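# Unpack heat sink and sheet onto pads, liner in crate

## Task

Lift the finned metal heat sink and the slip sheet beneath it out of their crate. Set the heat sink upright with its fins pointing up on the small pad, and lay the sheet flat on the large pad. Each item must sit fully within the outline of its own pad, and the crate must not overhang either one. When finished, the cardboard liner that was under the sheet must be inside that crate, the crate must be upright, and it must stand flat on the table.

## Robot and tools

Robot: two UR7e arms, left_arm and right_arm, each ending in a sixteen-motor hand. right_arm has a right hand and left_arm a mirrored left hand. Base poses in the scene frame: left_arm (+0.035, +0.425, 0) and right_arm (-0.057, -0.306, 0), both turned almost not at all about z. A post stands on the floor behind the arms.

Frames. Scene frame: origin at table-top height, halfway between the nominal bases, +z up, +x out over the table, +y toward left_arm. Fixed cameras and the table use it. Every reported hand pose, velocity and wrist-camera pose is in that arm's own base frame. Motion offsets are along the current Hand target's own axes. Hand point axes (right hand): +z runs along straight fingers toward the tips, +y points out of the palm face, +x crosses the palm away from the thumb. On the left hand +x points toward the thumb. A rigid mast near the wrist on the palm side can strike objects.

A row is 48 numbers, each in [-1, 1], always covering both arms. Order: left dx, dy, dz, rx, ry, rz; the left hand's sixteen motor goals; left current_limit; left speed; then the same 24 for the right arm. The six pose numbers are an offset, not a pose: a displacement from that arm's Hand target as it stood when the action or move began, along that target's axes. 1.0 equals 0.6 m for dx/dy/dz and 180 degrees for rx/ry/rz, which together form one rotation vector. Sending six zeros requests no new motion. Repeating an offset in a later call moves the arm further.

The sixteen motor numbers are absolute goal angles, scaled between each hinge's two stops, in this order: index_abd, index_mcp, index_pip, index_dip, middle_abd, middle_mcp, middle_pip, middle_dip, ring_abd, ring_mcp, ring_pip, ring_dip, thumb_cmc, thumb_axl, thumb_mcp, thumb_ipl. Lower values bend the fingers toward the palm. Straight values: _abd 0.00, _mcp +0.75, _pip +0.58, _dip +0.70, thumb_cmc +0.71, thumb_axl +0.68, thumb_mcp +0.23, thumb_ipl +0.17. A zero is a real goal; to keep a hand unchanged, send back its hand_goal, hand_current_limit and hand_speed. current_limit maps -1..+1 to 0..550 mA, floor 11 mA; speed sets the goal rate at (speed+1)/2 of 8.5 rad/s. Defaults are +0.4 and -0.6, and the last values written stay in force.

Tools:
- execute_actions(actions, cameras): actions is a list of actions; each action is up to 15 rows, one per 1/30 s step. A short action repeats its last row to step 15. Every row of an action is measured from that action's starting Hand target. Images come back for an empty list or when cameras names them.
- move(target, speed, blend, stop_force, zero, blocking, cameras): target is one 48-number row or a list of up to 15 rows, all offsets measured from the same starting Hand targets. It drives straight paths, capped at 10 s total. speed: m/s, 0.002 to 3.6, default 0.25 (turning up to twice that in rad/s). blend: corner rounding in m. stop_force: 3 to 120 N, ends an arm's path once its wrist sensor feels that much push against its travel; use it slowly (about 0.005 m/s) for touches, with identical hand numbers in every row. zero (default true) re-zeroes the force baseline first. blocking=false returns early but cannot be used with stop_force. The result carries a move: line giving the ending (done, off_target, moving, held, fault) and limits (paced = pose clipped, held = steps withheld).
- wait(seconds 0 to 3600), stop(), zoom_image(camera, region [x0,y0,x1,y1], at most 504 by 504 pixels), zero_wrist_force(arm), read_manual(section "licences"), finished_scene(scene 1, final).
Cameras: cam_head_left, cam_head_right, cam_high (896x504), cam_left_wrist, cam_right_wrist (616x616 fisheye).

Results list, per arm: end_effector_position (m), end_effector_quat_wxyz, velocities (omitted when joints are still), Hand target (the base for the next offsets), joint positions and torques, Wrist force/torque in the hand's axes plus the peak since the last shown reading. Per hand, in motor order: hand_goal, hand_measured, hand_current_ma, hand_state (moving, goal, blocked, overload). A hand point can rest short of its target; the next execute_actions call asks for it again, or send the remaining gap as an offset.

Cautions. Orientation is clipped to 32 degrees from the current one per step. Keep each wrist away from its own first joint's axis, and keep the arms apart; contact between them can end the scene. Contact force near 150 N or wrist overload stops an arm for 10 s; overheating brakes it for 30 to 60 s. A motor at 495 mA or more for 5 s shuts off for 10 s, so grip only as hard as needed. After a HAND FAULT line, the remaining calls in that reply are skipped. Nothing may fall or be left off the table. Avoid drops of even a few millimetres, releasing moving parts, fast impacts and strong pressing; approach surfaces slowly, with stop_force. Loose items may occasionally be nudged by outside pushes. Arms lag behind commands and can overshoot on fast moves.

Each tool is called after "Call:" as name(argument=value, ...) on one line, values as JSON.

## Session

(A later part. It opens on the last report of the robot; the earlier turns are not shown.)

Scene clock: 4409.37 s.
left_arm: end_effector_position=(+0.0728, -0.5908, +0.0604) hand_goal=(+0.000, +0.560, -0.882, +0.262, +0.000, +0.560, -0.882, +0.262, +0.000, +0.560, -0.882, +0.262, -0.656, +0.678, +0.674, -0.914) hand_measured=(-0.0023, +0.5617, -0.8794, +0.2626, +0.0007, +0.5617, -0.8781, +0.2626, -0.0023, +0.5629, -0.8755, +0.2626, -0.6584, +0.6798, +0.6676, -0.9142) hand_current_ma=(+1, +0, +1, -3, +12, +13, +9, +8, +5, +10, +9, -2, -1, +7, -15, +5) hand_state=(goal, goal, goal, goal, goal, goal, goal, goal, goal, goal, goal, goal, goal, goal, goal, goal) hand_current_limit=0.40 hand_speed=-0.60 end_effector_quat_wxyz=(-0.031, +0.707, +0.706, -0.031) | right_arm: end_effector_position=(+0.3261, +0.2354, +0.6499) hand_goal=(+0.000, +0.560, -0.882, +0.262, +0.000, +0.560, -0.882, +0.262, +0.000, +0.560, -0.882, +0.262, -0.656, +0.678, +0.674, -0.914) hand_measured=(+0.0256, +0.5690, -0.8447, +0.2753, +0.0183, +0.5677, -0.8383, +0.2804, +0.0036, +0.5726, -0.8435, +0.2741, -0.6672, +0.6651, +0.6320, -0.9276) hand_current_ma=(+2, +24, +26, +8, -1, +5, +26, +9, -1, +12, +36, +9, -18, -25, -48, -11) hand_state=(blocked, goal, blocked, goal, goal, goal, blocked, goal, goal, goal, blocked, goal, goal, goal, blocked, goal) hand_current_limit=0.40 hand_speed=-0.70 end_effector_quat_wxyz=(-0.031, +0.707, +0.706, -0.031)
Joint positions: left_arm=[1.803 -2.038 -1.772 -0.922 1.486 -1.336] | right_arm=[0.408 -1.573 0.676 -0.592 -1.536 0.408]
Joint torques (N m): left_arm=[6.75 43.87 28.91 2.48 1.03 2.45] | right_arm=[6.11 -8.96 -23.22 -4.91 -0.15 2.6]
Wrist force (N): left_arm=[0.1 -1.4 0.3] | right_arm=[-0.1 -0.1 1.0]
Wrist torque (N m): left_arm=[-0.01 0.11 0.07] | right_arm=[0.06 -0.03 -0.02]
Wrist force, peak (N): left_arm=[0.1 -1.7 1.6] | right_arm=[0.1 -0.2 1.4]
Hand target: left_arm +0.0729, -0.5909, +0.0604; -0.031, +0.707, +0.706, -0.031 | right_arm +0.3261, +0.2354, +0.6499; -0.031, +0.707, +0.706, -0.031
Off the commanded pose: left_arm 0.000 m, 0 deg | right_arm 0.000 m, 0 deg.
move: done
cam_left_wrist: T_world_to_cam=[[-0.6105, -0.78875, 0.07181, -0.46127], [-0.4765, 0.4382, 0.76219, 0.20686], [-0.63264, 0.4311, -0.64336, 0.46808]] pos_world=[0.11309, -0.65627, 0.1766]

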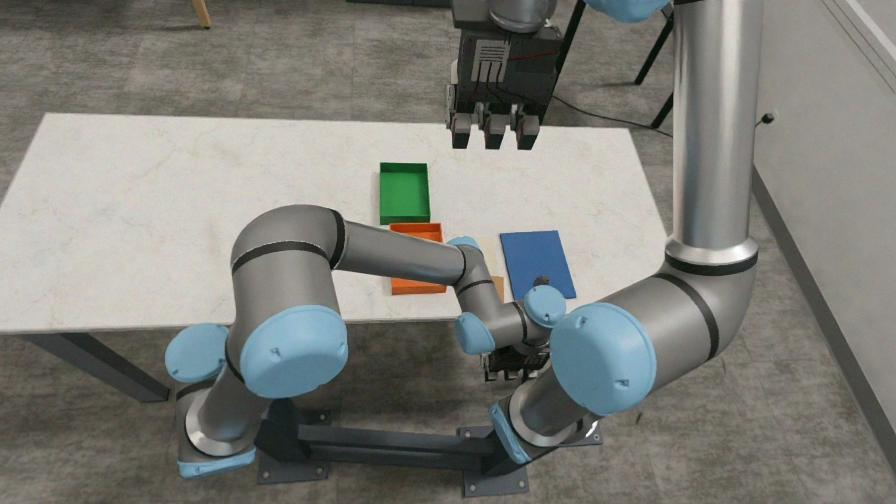

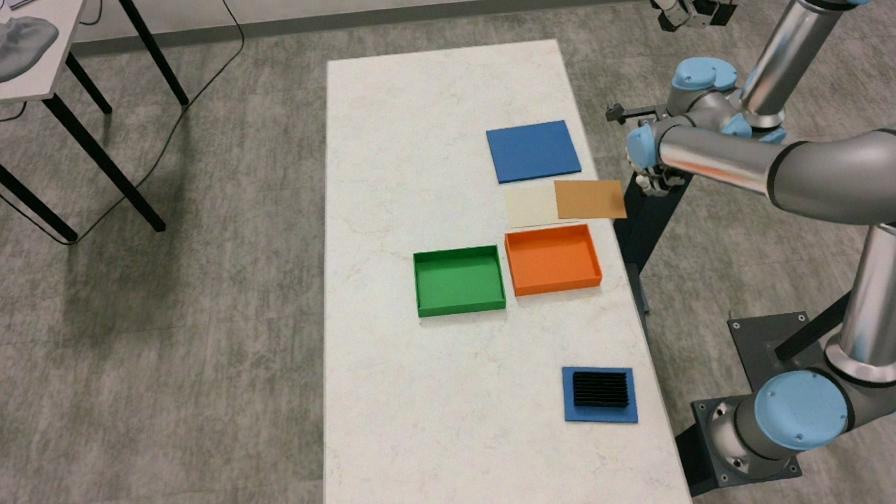

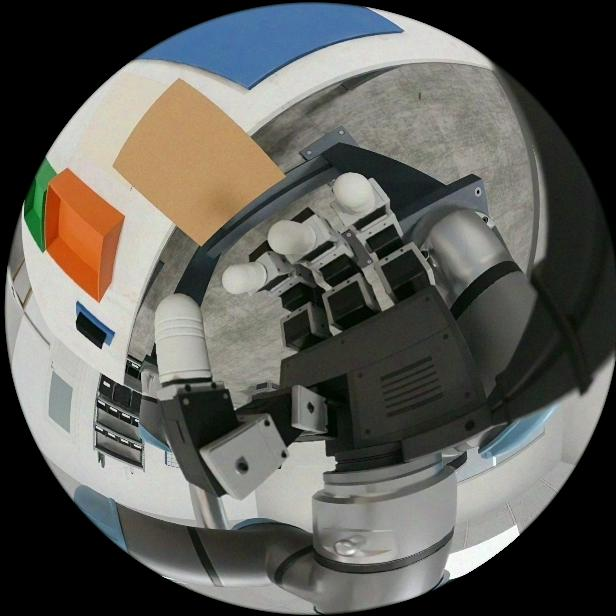

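Call:
move(target=[[0,0.0118,0.1351,0,0,0,0,0.56,-0.883,0.261,0,0.56,-0.883,0.261,0,0.56,-0.883,0.261,-0.657,0.678,0.674,-0.914,0.4,-0.6,0,0,0,0,0,0,0,0.56,-0.883,0.261,0,0.56,-0.883,0.261,0,0.56,-0.883,0.261,-0.657,0.678,0.674,-0.914,0.4,-0.7],[0,0.0523,0.1316,0,0,0,0,0.56,-0.883,0.261,0,0.56,-0.883,0.261,0,0.56,-0.883,0.261,-0.657,0.678,0.674,-0.914,0.4,-0.6,0,0,0,0,0,0,0,0.56,-0.883,0.261,0,0.56,-0.883,0.261,0,0.56,-0.883,0.261,-0.657,0.678,0.674,-0.914,0.4,-0.7]], speed=[0.08,0.03], blend=0.004, cameras=["cam_head_left","cam_left_wrist"])

Call:
zoom_image(camera="cam_left_wrist", region=[90, 60, 390, 360])

Scene clock: 4455.97 s.
left_arm: end_effector_position=(+0.0740, -0.5922, +0.0387) hand_goal=(+0.000, +0.560, -0.882, +0.262, +0.000, +0.560, -0.882, +0.262, +0.000, +0.560, -0.882, +0.262, -0.656, +0.678, +0.674, -0.914) hand_measured=(+0.0007, +0.5629, -0.8794, +0.2626, -0.0008, +0.5629, -0.8781, +0.2613, +0.0007, +0.7113, -0.8781, +0.2613, -0.6547, +0.6777, +0.6676, -0.9152) hand_current_ma=(+9, +3, -2, -7, +7, +7, +10, +4, +3, +391, +11, +4, +1, +1, -12, +11) hand_state=(goal, goal, goal, goal, goal, goal, goal, goal, goal, blocked, goal, goal, goal, goal, goal, goal) hand_current_limit=0.40 hand_speed=-0.60 end_effector_quat_wxyz=(-0.028, +0.707, +0.706, -0.032) | right_arm: end_effector_position=(+0.3261, +0.2354, +0.6499) hand_goal=(+0.000, +0.560, -0.882, +0.262, +0.000, +0.560, -0.882, +0.262, +0.000, +0.560, -0.882, +0.262, -0.656, +0.678, +0.674, -0.914) hand_measured=(+0.0241, +0.5677, -0.8447, +0.2753, +0.0183, +0.5677, -0.8383, +0.2804, +0.0036, +0.5726, -0.8435, +0.2741, -0.6672, +0.6651, +0.6320, -0.9285) hand_current_ma=(+7, +23, +33, +10, +0, +1, +16, +19, -15, +15, +30, -9, -12, -20, -39, -4) hand_state=(blocked, goal, blocked, goal, goal, goal, blocked, goal, goal, goal, blocked, goal, goal, goal, blocked, goal) hand_current_limit=0.40 hand_speed=-0.70 end_effector_quat_wxyz=(-0.031, +0.707, +0.706, -0.031)
Joint positions: left_arm=[1.804 -2.073 -1.789 -0.865 1.487 -1.336] | right_arm=[0.408 -1.573 0.676 -0.592 -1.536 0.408]
Joint torques (N m): left_arm=[-0.45 38.2 17.28 2.07 0.27 0.11] | right_arm=[5.5 -8.08 -23.97 -4.94 -0.51 2.56]
Wrist force (N): left_arm=[0.3 -1.3 -20.4] | right_arm=[-0.1 0.1 1.0]
Wrist torque (N m): left_arm=[1.84 -1.18 0.06] | right_arm=[0.08 -0.02 -0.01]
Wrist force, peak (N): left_arm=[23.3 35.5 -138.8] | right_arm=[-0.2 -0.4 1.3]
Hand target: left_arm +0.0740, -0.5922, +0.0387; -0.028, +0.707, +0.706, -0.032 (not the last commanded pose) | right_arm +0.3261, +0.2354, +0.6499; -0.031, +0.707, +0.706, -0.031
Off the commanded pose: left_arm 0.064 m, 0 deg | right_arm 0.000 m, 0 deg.
FORCE FAULT: contact force on the left arm reached its limit, and that arm stopped. The contact can be on any part of that arm, not only on its tool. That arm's remaining commands of this call were not run. That arm is still stopped at the end of this call. That arm stays stopped for about 10 more seconds. Until then a move that you send moves the other arm only, and its call returns only when the move has ended. Once the stop has ended, the next robot result says so. If the stop ends while you think or write, that arm runs what you send next, counted from a new Hand target: where the arm stands when the stop ends. While its stop runs, that arm, its gripper or tool too, takes no new command. Until it ends, the stop uses up actions while you think or wait. An arm that is not stopped still takes commands.
move: fault (left_arm); path passed 0 of 2 targets
cam_left_wrist: T_world_to_cam=[[-0.61016, -0.7888, 0.07422, -0.46019], [-0.47887, 0.4418, 0.75862, 0.22693], [-0.63118, 0.42734, -0.6473, 0.4533]] pos_world=[0.11399, -0.65697, 0.15542]

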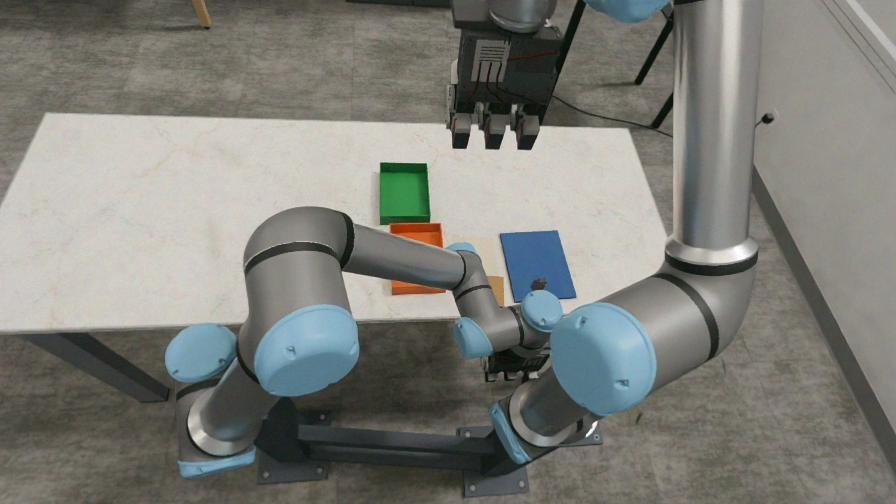

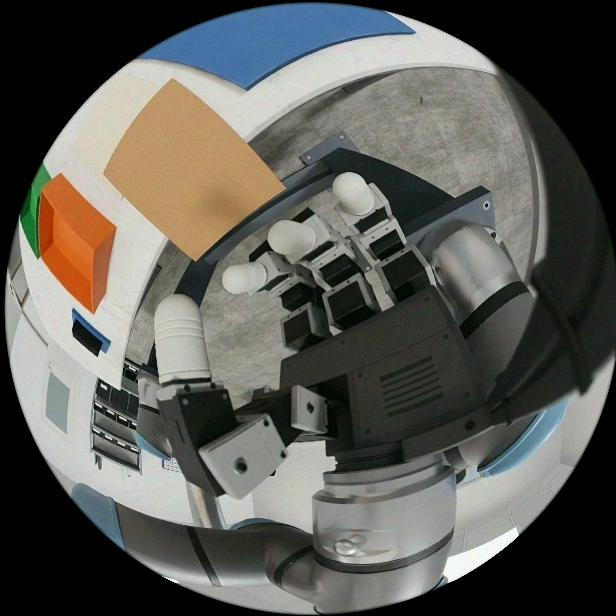

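Scaled by 1.680 from the camera's image (finer frame: 880x880).

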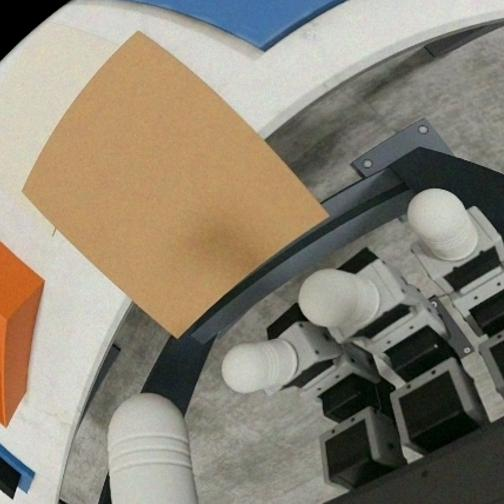

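Call:
wait(seconds=5, cameras=["cam_head_left","cam_head_right","cam_high"])

Call:
zoom_image(camera="cam_head_left", region=[440, 280, 640, 480])

Call:
zoom_image(camera="cam_head_right", region=[440, 280, 640, 480])

Call:
zoom_image(camera="cam_high", region=[560, 30, 800, 270])

Scene clock: 4478.17 s.
left_arm: end_effector_position=(+0.0740, -0.5922, +0.0387) hand_goal=(+0.000, +0.560, -0.882, +0.262, +0.000, +0.560, -0.882, +0.262, +0.000, +0.560, -0.882, +0.262, -0.656, +0.678, +0.674, -0.914) hand_measured=(+0.0021, +0.5641, -0.8794, +0.2639, -0.0008, +0.5617, -0.8781, +0.2626, +0.0007, +0.7113, -0.8768, +0.2626, -0.6534, +0.6777, +0.6686, -0.9152) hand_current_ma=(+6, -3, -9, -6, +4, +8, +11, +5, +4, +395, +11, +6, +1, -4, -13, +8) hand_state=(goal, goal, goal, goal, goal, goal, goal, goal, goal, blocked, goal, goal, goal, goal, goal, goal) hand_current_limit=0.40 hand_speed=-0.60 end_effector_quat_wxyz=(-0.028, +0.707, +0.706, -0.032) | right_arm: end_effector_position=(+0.3261, +0.2354, +0.6499) hand_goal=(+0.000, +0.560, -0.882, +0.262, +0.000, +0.560, -0.882, +0.262, +0.000, +0.560, -0.882, +0.262, -0.656, +0.678, +0.674, -0.914) hand_measured=(+0.0241, +0.5677, -0.8447, +0.2753, +0.0183, +0.5677, -0.8383, +0.2804, +0.0036, +0.5726, -0.8435, +0.2741, -0.6672, +0.6651, +0.6320, -0.9285) hand_current_ma=(+6, +12, +30, +14, -3, -4, +22, +19, +2, +10, +32, +1, -6, -23, -46, -10) hand_state=(blocked, goal, blocked, goal, goal, goal, blocked, goal, goal, goal, blocked, goal, goal, goal, blocked, goal) hand_current_limit=0.40 hand_speed=-0.70 end_effector_quat_wxyz=(-0.031, +0.707, +0.706, -0.031)
Joint positions: left_arm=[1.804 -2.073 -1.789 -0.865 1.487 -1.336] | right_arm=[0.408 -1.573 0.676 -0.592 -1.536 0.408]
Joint torques (N m): left_arm=[0.28 19.32 18.1 -1.72 0.35 0.25] | right_arm=[5.05 -9.44 -23.09 -4.65 -1.41 2.74]
Wrist force (N): left_arm=[0.3 -1.4 -20.5] | right_arm=[-0.1 -0.3 1.0]
Wrist torque (N m): left_arm=[1.84 -1.18 0.06] | right_arm=[0.03 -0.01 -0.03]
Wrist force, peak (N): left_arm=[0.2 -1.4 -20.8] | right_arm=[0.2 -0.2 1.4]
Hand target: left_arm +0.0740, -0.5922, +0.0387; -0.028, +0.707, +0.706, -0.032 (not the last commanded pose) | right_arm +0.3261, +0.2354, +0.6499; -0.031, +0.707, +0.706, -0.031
Off the commanded pose: left_arm 0.064 m, 0 deg | right_arm 0.000 m, 0 deg.
FORCE FAULT, CONTINUED: the left arm's stop, for the force fault that an earlier result reported, is over. The rest of the stop counts as 19 of the actions that you can send in this scene. During its stop the left arm's controller moved it back a little. That arm's target is now where it stood when the stop ended, not its last command. That arm accepts commands again.
wait: 5.00 s; at rest from the start

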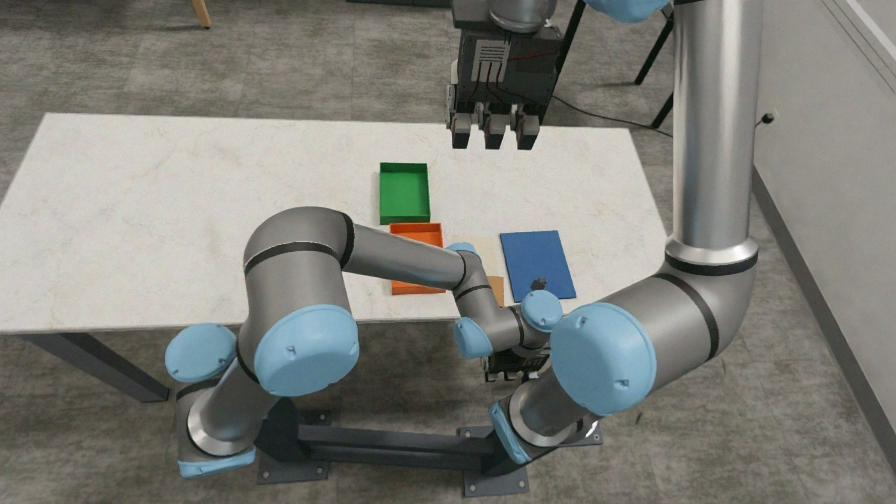

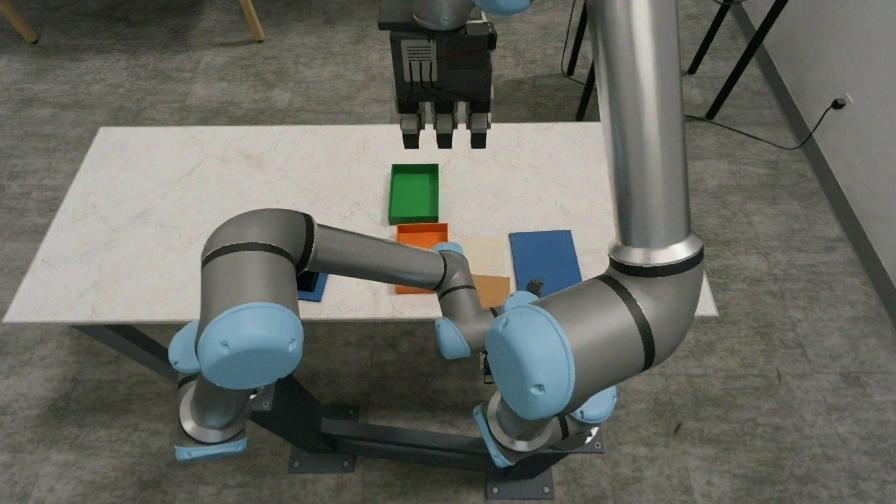

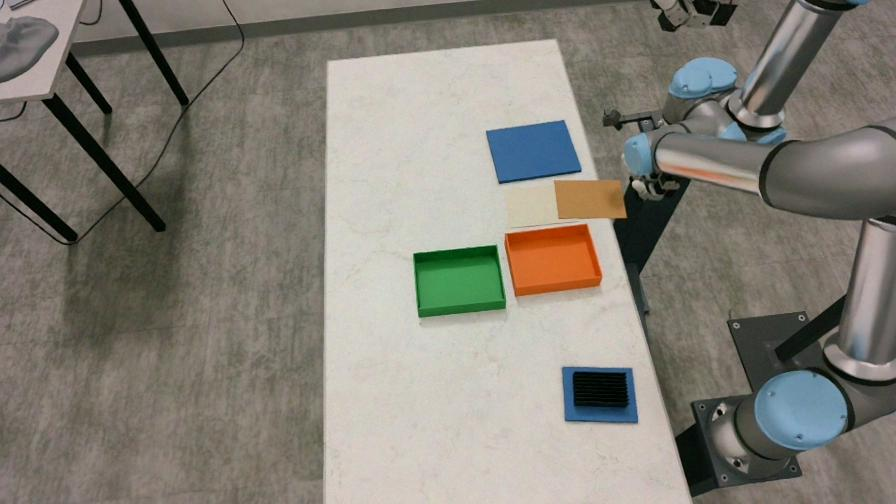

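Scaled by 2.520 from the camera's image (finer frame: 1280x720).

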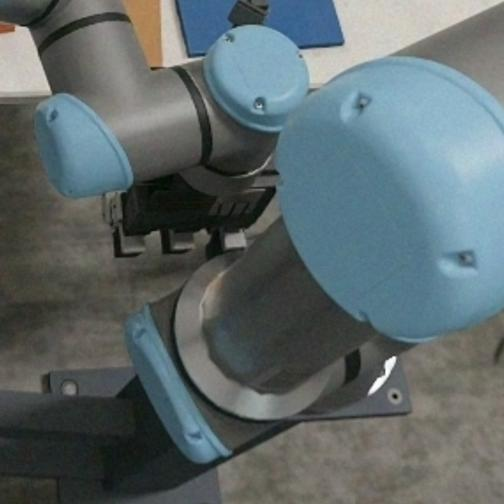

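Scaled by 2.520 from the camera's image (finer frame: 1280x720).

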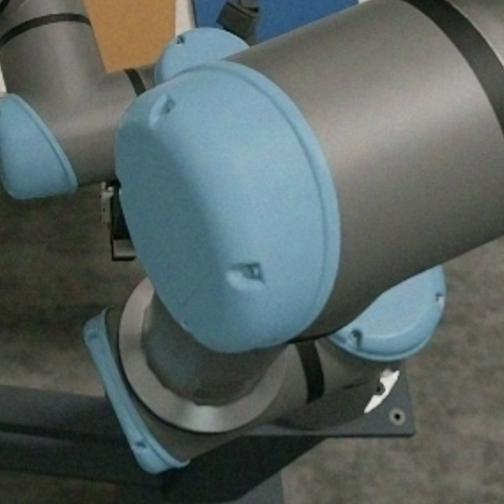

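Scaled by 2.100 from the camera's image (finer frame: 1280x720).

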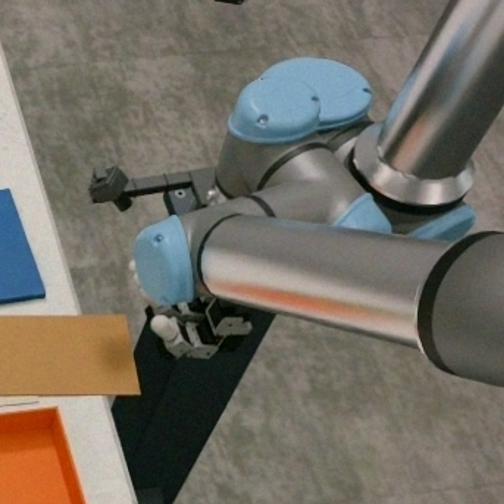

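Call:
zoom_image(camera="cam_high", region=[640, 270, 880, 504])

Scaled by 2.100 from the camera's image (finer frame: 1280x720).

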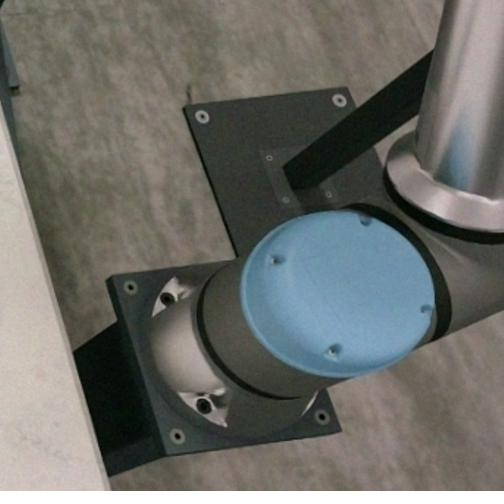

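Call:
move(target=[[0,-0.0089,-0.1018,0,0,0,0,0.56,-0.883,0.261,0,0.56,-0.883,0.261,0,0.56,-0.883,0.261,-0.657,0.678,0.674,-0.914,0.4,-0.6,0,0,0,0,0,0,0,0.56,-0.883,0.261,0,0.56,-0.883,0.261,0,0.56,-0.883,0.261,-0.657,0.678,0.674,-0.914,0.4,-0.7],[0.262,0.0633,-0.1081,0,0,0,0,0.56,-0.883,0.261,0,0.56,-0.883,0.261,0,0.56,-0.883,0.261,-0.657,0.678,0.674,-0.914,0.4,-0.6,0,0,0,0,0,0,0,0.56,-0.883,0.261,0,0.56,-0.883,0.261,0,0.56,-0.883,0.261,-0.657,0.678,0.674,-0.914,0.4,-0.7]], speed=[0.05,0.12], blend=0.01, cameras=["cam_head_left","cam_left_wrist","cam_high"])

Scene clock: 4514.97 s.
left_arm: end_effector_position=(+0.1174, -0.4348, +0.0994) hand_goal=(+0.000, +0.560, -0.882, +0.262, +0.000, +0.560, -0.882, +0.262, +0.000, +0.560, -0.882, +0.262, -0.656, +0.678, +0.674, -0.914) hand_measured=(+0.0036, +0.5629, -0.8781, +0.2626, +0.0007, +0.5641, -0.8781, +0.2613, -0.0008, +0.5690, -0.8768, +0.2626, -0.6547, +0.6777, +0.6686, -0.9152) hand_current_ma=(+8, +4, -3, -7, +5, +5, +14, +9, +5, +24, +13, +2, +10, +0, -17, +6) hand_state=(goal, goal, goal, goal, goal, goal, goal, goal, goal, goal, goal, goal, goal, goal, goal, goal) hand_current_limit=0.40 hand_speed=-0.60 end_effector_quat_wxyz=(-0.028, +0.707, +0.706, -0.032) | right_arm: end_effector_position=(+0.3261, +0.2354, +0.6499) hand_goal=(+0.000, +0.560, -0.882, +0.262, +0.000, +0.560, -0.882, +0.262, +0.000, +0.560, -0.882, +0.262, -0.656, +0.678, +0.674, -0.914) hand_measured=(+0.0256, +0.5690, -0.8447, +0.2753, +0.0168, +0.5677, -0.8383, +0.2804, +0.0036, +0.5726, -0.8435, +0.2741, -0.6672, +0.6651, +0.6320, -0.9285) hand_current_ma=(+13, +6, +17, +9, +0, -7, +21, +17, +0, +7, +30, -6, -15, -15, -39, -22) hand_state=(blocked, goal, blocked, goal, goal, goal, blocked, goal, goal, goal, blocked, goal, goal, goal, blocked, goal) hand_current_limit=0.40 hand_speed=-0.70 end_effector_quat_wxyz=(-0.031, +0.707, +0.706, -0.031)
Joint positions: left_arm=[1.979 -1.655 -2.17 -0.916 1.491 -1.161] | right_arm=[0.408 -1.573 0.676 -0.592 -1.536 0.408]
Joint torques (N m): left_arm=[2.07 25.24 15.08 -0.08 -0.66 -1.35] | right_arm=[5.03 -9.15 -23.68 -4.68 -1.21 2.7]
Wrist force (N): left_arm=[0.5 -1.2 0.6] | right_arm=[0.1 -0.1 1.0]
Wrist torque (N m): left_arm=[-0.03 0.02 0.03] | right_arm=[0.05 -0.04 -0.01]
Wrist force, peak (N): left_arm=[0.3 -1.3 -20.7] | right_arm=[0.1 -0.4 1.2]
Hand target: left_arm +0.1174, -0.4347, +0.0994; -0.028, +0.707, +0.706, -0.032 | right_arm +0.3261, +0.2354, +0.6499; -0.031, +0.707, +0.706, -0.031
Off the commanded pose: left_arm 0.000 m, 0 deg | right_arm 0.000 m, 0 deg.
move: done
cam_left_wrist: T_world_to_cam=[[-0.6102, -0.78876, 0.07428, -0.31413], [-0.47897, 0.44197, 0.75845, 0.1323], [-0.63107, 0.42723, -0.64748, 0.45273]] pos_world=[0.1574, -0.49967, 0.21612]
Images, in order (width x height): cam_head_left 896x504, cam_high 896x504, cam_left_wrist 616x616.

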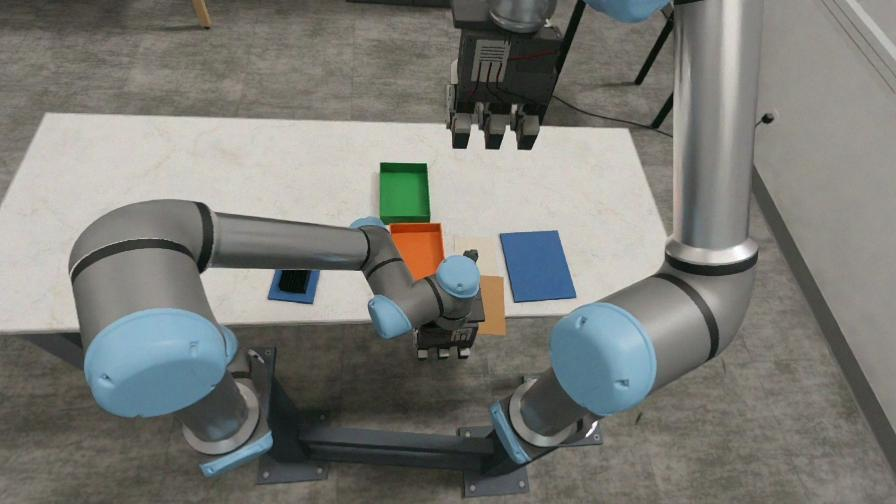

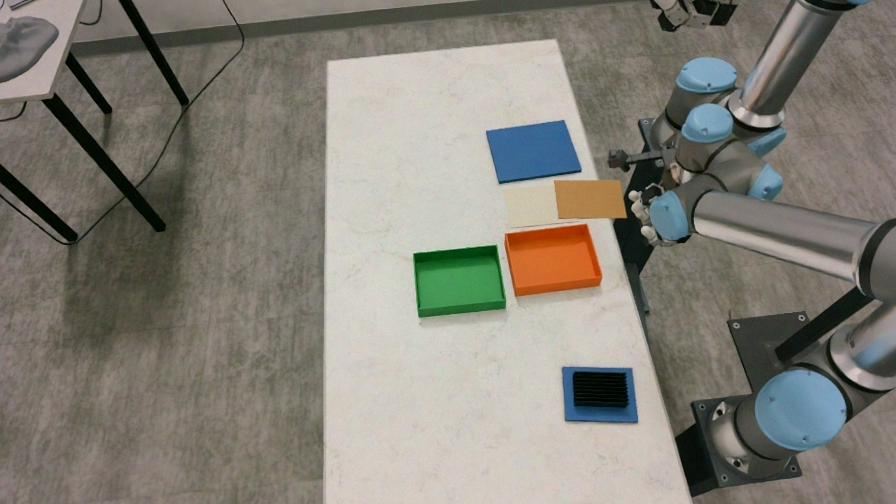

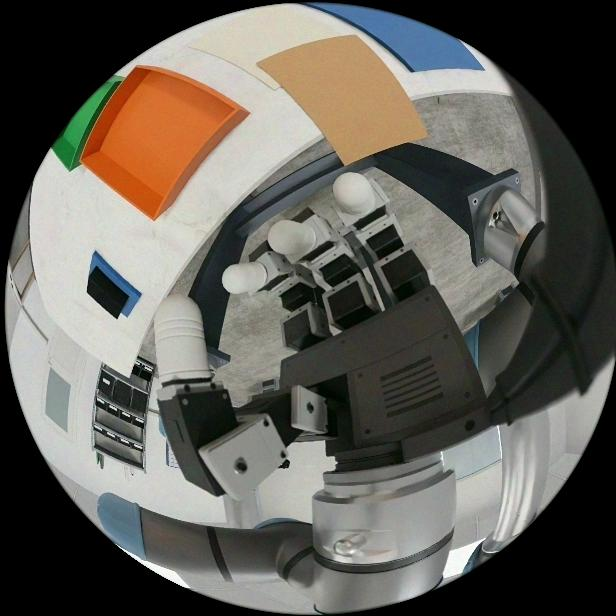

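Call:
move(target=[0,0.0175,0.1999,0,0,0,0,0.56,-0.883,0.261,0,0.56,-0.883,0.261,0,0.56,-0.883,0.261,-0.657,0.678,0.674,-0.914,0.4,-0.6,0,0,0,0,0,0,0,0.56,-0.883,0.261,0,0.56,-0.883,0.261,0,0.56,-0.883,0.261,-0.657,0.678,0.674,-0.914,0.4,-0.7], speed=0.06, stop_force=12, cameras=["cam_head_left","cam_left_wrist","cam_high"])

Call:
zoom_image(camera="cam_left_wrist", region=[200, 60, 500, 360])

Scene clock: 4529.23 s.
left_arm: end_effector_position=(+0.1177, -0.4353, -0.0210) hand_goal=(+0.000, +0.560, -0.882, +0.262, +0.000, +0.560, -0.882, +0.262, +0.000, +0.560, -0.882, +0.262, -0.656, +0.678, +0.674, -0.914) hand_measured=(+0.0051, +0.5641, -0.8768, +0.2613, +0.0007, +0.5617, -0.8781, +0.2626, -0.0052, +0.5690, -0.8755, +0.2626, -0.6547, +0.6777, +0.6686, -0.9162) hand_current_ma=(+5, -1, -6, -7, +11, +7, +13, +4, -2, +25, +8, +3, +8, +1, -13, +5) hand_state=(goal, goal, goal, goal, goal, goal, goal, goal, goal, goal, goal, goal, goal, goal, goal, goal) hand_current_limit=0.40 hand_speed=-0.60 end_effector_quat_wxyz=(-0.028, +0.707, +0.706, -0.032) | right_arm: end_effector_position=(+0.3261, +0.2354, +0.6499) hand_goal=(+0.000, +0.560, -0.882, +0.262, +0.000, +0.560, -0.882, +0.262, +0.000, +0.560, -0.882, +0.262, -0.656, +0.678, +0.674, -0.914) hand_measured=(+0.0241, +0.5677, -0.8447, +0.2753, +0.0183, +0.5677, -0.8383, +0.2804, +0.0036, +0.5726, -0.8435, +0.2741, -0.6672, +0.6651, +0.6310, -0.9276) hand_current_ma=(+3, -3, +32, -1, -6, -9, +30, +26, -4, +6, +52, +0, -16, -15, -40, -19) hand_state=(blocked, goal, blocked, goal, goal, goal, blocked, goal, goal, goal, blocked, goal, goal, goal, blocked, goal) hand_current_limit=0.40 hand_speed=-0.70 end_effector_quat_wxyz=(-0.031, +0.707, +0.706, -0.031)
Joint positions: left_arm=[1.979 -1.93 -2.274 -0.538 1.491 -1.16] | right_arm=[0.408 -1.573 0.676 -0.592 -1.536 0.408]
Joint torques (N m): left_arm=[-0.2 40.93 22.98 3.37 1.08 -0.02] | right_arm=[5.62 -9.49 -23.53 -4.6 -1.21 2.55]
Wrist force (N): left_arm=[0.6 -1.3 0.6] | right_arm=[-0.3 0.2 0.9]
Wrist torque (N m): left_arm=[-0.03 0.00 0.04] | right_arm=[0.10 0.01 -0.03]
Wrist force, peak (N): left_arm=[0.6 -1.2 1.3] | right_arm=[-0.2 -0.4 1.3]
Hand target: left_arm +0.1177, -0.4353, -0.0210; -0.028, +0.707, +0.706, -0.032 | right_arm +0.3261, +0.2354, +0.6499; -0.031, +0.707, +0.706, -0.031
Off the commanded pose: left_arm 0.000 m, 0 deg | right_arm 0.000 m, 0 deg.
move: done
cam_left_wrist: T_world_to_cam=[[-0.6102, -0.78877, 0.07415, -0.30532], [-0.47885, 0.44176, 0.75865, 0.22397], [-0.63116, 0.42742, -0.64727, 0.37527]] pos_world=[0.15779, -0.50016, 0.09562]
Images, in order (width x height): cam_head_left 896x504, cam_high 896x504, cam_left_wrist 616x616.

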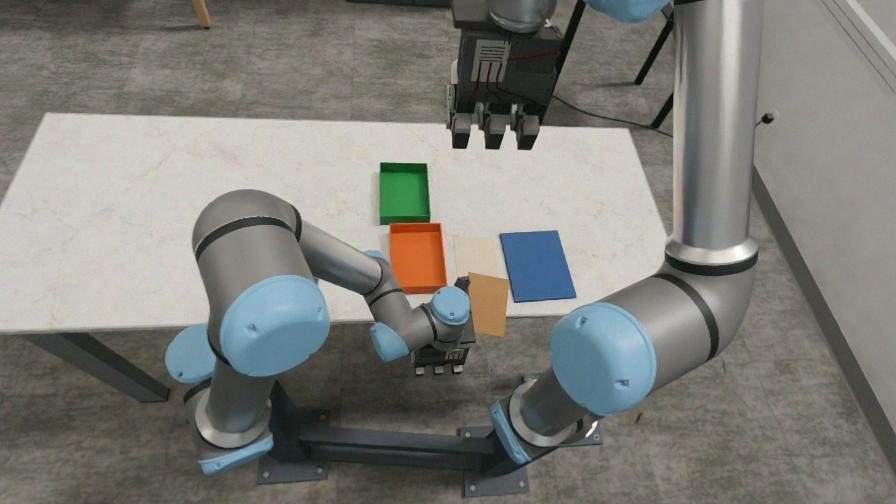

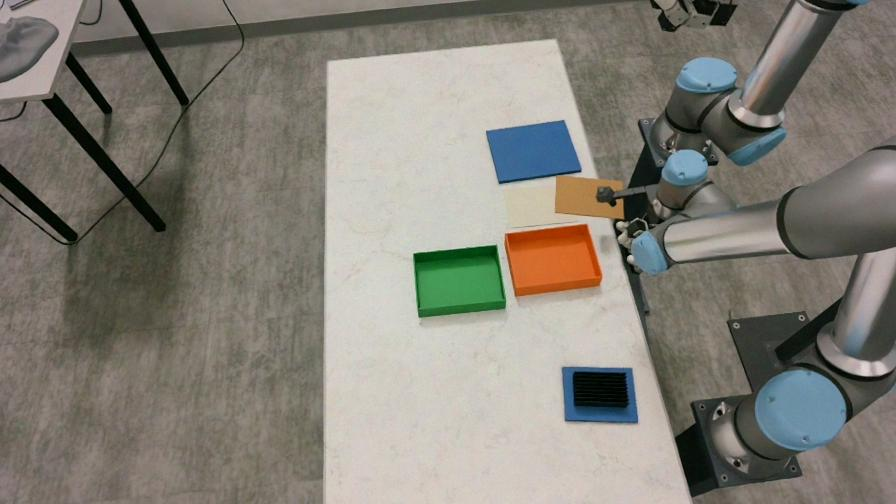

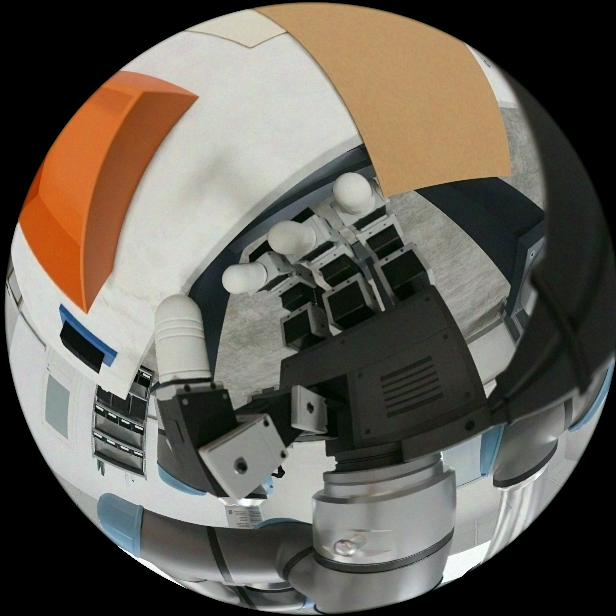

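Scaled by 1.680 from the camera's image (finer frame: 880x880).

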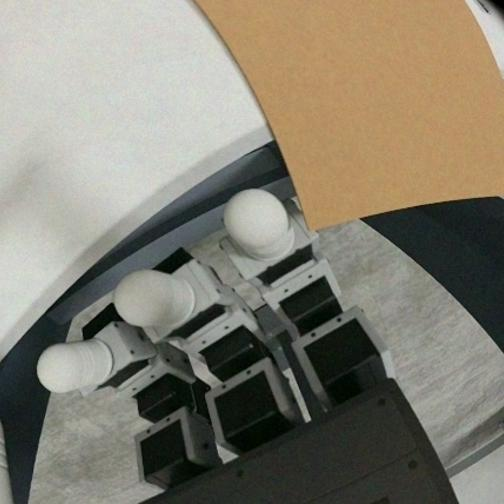

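Call:
zoom_image(camera="cam_head_left", region=[400, 230, 550, 350])

Call:
zoom_image(camera="cam_head_right", region=[400, 230, 550, 350])

Call:
zoom_image(camera="cam_high", region=[490, 160, 640, 300])

Scaled by 3.360 from the camera's image (finer frame: 1280x720).

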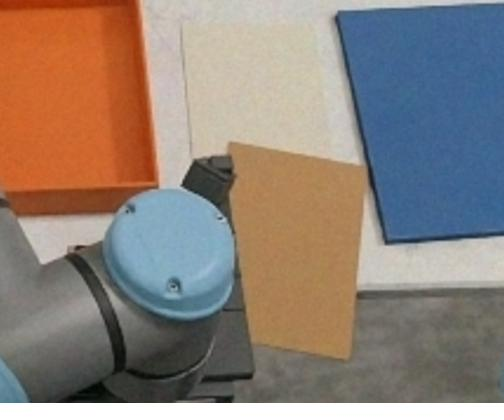

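This scene's latest camera images include none from cam_head_right. They are from: cam_head_left, cam_high, cam_left_wrist. cam_head_right's image comes with the result of a call that names it in "cameras".

Scaled by 3.360 from the camera's image (finer frame: 1280x720).

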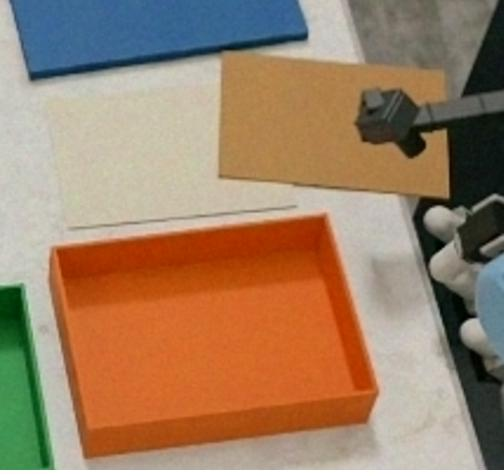

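Call:
move(target=[[0,0.001,0.0083,0,0,0,0,0.56,-0.883,0.261,0,0.56,-0.883,0.261,0,0.56,-0.883,0.261,-0.657,0.678,0.674,-0.914,0.4,-0.6,0,0,0,0,0,0,0,0.56,-0.883,0.261,0,0.56,-0.883,0.261,0,0.56,-0.883,0.261,-0.657,0.678,0.674,-0.914,0.4,-0.7],[-0.2462,0.0062,0.0083,0,0,0,0,0.56,-0.883,0.261,0,0.56,-0.883,0.261,0,0.56,-0.883,0.261,-0.657,0.678,0.674,-0.914,0.4,-0.6,0,0,0,0,0,0,0,0.56,-0.883,0.261,0,0.56,-0.883,0.261,0,0.56,-0.883,0.261,-0.657,0.678,0.674,-0.914,0.4,-0.7]], speed=0.035, stop_force=7, cameras=["cam_head_left","cam_left_wrist","cam_high"])

Call:
zoom_image(camera="cam_left_wrist", region=[100, 60, 400, 360])

Scene clock: 4577.70 s.
left_arm: end_effector_position=(+0.1209, -0.5831, -0.0256) hand_goal=(+0.000, +0.560, -0.882, +0.262, +0.000, +0.560, -0.882, +0.262, +0.000, +0.560, -0.882, +0.262, -0.656, +0.678, +0.674, -0.914) hand_measured=(+0.0036, +0.5629, -0.8781, +0.2626, -0.0008, +0.5629, -0.8794, +0.2626, -0.0037, +0.5677, -0.8768, +0.2626, -0.6572, +0.6767, +0.6686, -0.9152) hand_current_ma=(+14, -1, -3, -7, +6, +1, +11, +6, -1, +17, +13, +4, +2, -4, -15, +13) hand_state=(goal, goal, goal, goal, goal, goal, goal, goal, goal, goal, goal, goal, goal, goal, goal, goal) hand_current_limit=0.40 hand_speed=-0.60 end_effector_quat_wxyz=(-0.028, +0.707, +0.706, -0.032) | right_arm: end_effector_position=(+0.3261, +0.2354, +0.6499) hand_goal=(+0.000, +0.560, -0.882, +0.262, +0.000, +0.560, -0.882, +0.262, +0.000, +0.560, -0.882, +0.262, -0.656, +0.678, +0.674, -0.914) hand_measured=(+0.0256, +0.5677, -0.8447, +0.2753, +0.0183, +0.5677, -0.8383, +0.2804, +0.0036, +0.5726, -0.8435, +0.2741, -0.6672, +0.6651, +0.6320, -0.9276) hand_current_ma=(+9, +21, +39, -7, +14, +7, +27, +19, -4, +16, +34, +6, -23, -16, -48, -15) hand_state=(blocked, goal, blocked, goal, goal, goal, blocked, goal, goal, goal, blocked, goal, goal, goal, blocked, goal) hand_current_limit=0.40 hand_speed=-0.70 end_effector_quat_wxyz=(-0.031, +0.707, +0.706, -0.031)
Joint positions: left_arm=[1.884 -2.172 -1.842 -0.72 1.489 -1.256] | right_arm=[0.408 -1.573 0.676 -0.592 -1.536 0.408]
Joint torques (N m): left_arm=[6.84 53.92 4.43 5.97 0.19 2.48] | right_arm=[4.49 -9.85 -23.97 -4.53 -1.35 2.58]
Wrist force (N): left_arm=[0.7 -1.1 0.3] | right_arm=[0.0 -0.4 0.8]
Wrist torque (N m): left_arm=[0.01 0.00 0.12] | right_arm=[0.03 -0.02 -0.02]
Wrist force, peak (N): left_arm=[1.2 -1.2 1.4] | right_arm=[-0.1 -0.3 1.3]
Hand target: left_arm +0.1209, -0.5831, -0.0256; -0.028, +0.707, +0.706, -0.032 | right_arm +0.3261, +0.2354, +0.6499; -0.031, +0.707, +0.706, -0.031
Off the commanded pose: left_arm 0.000 m, 0 deg | right_arm 0.000 m, 0 deg.
move: done
cam_left_wrist: T_world_to_cam=[[-0.61019, -0.78877, 0.07426, -0.41955], [-0.47883, 0.44184, 0.75861, 0.29422], [-0.63118, 0.42734, -0.6473, 0.43746]] pos_world=[0.16099, -0.64787, 0.09112]
Images, in order (width x height): cam_head_left 896x504, cam_high 896x504, cam_left_wrist 616x616.

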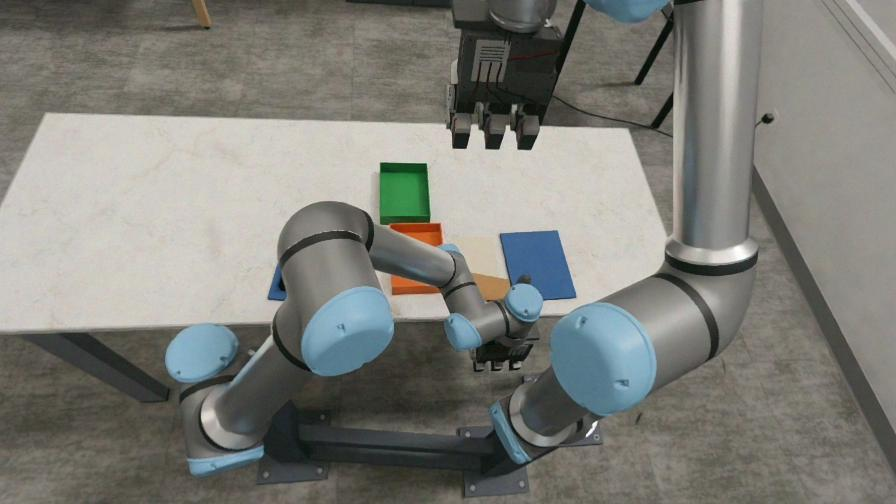

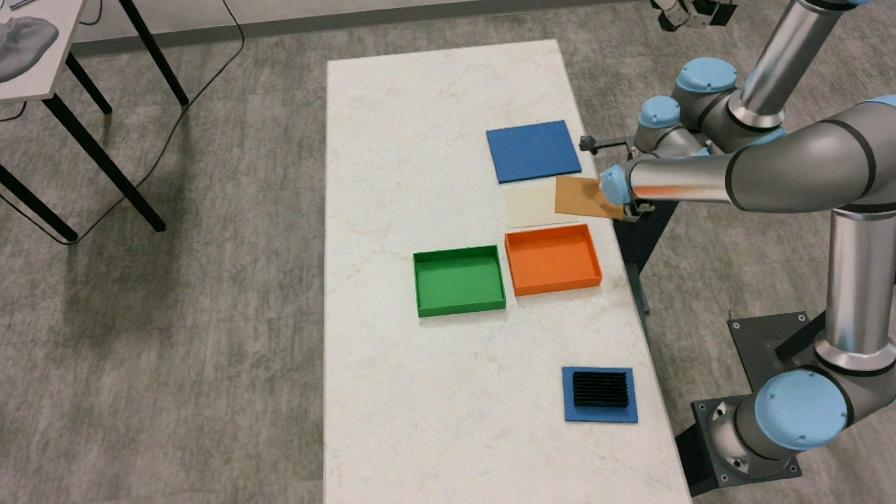

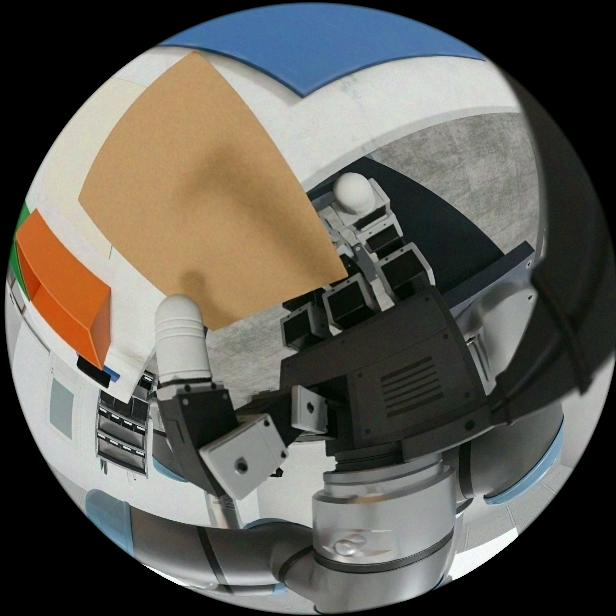

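Scaled by 1.680 from the camera's image (finer frame: 880x880).

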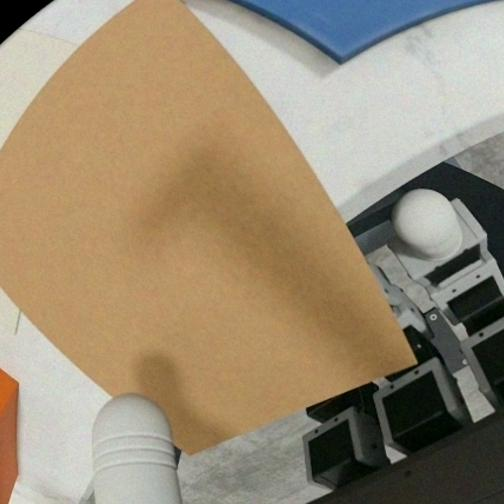

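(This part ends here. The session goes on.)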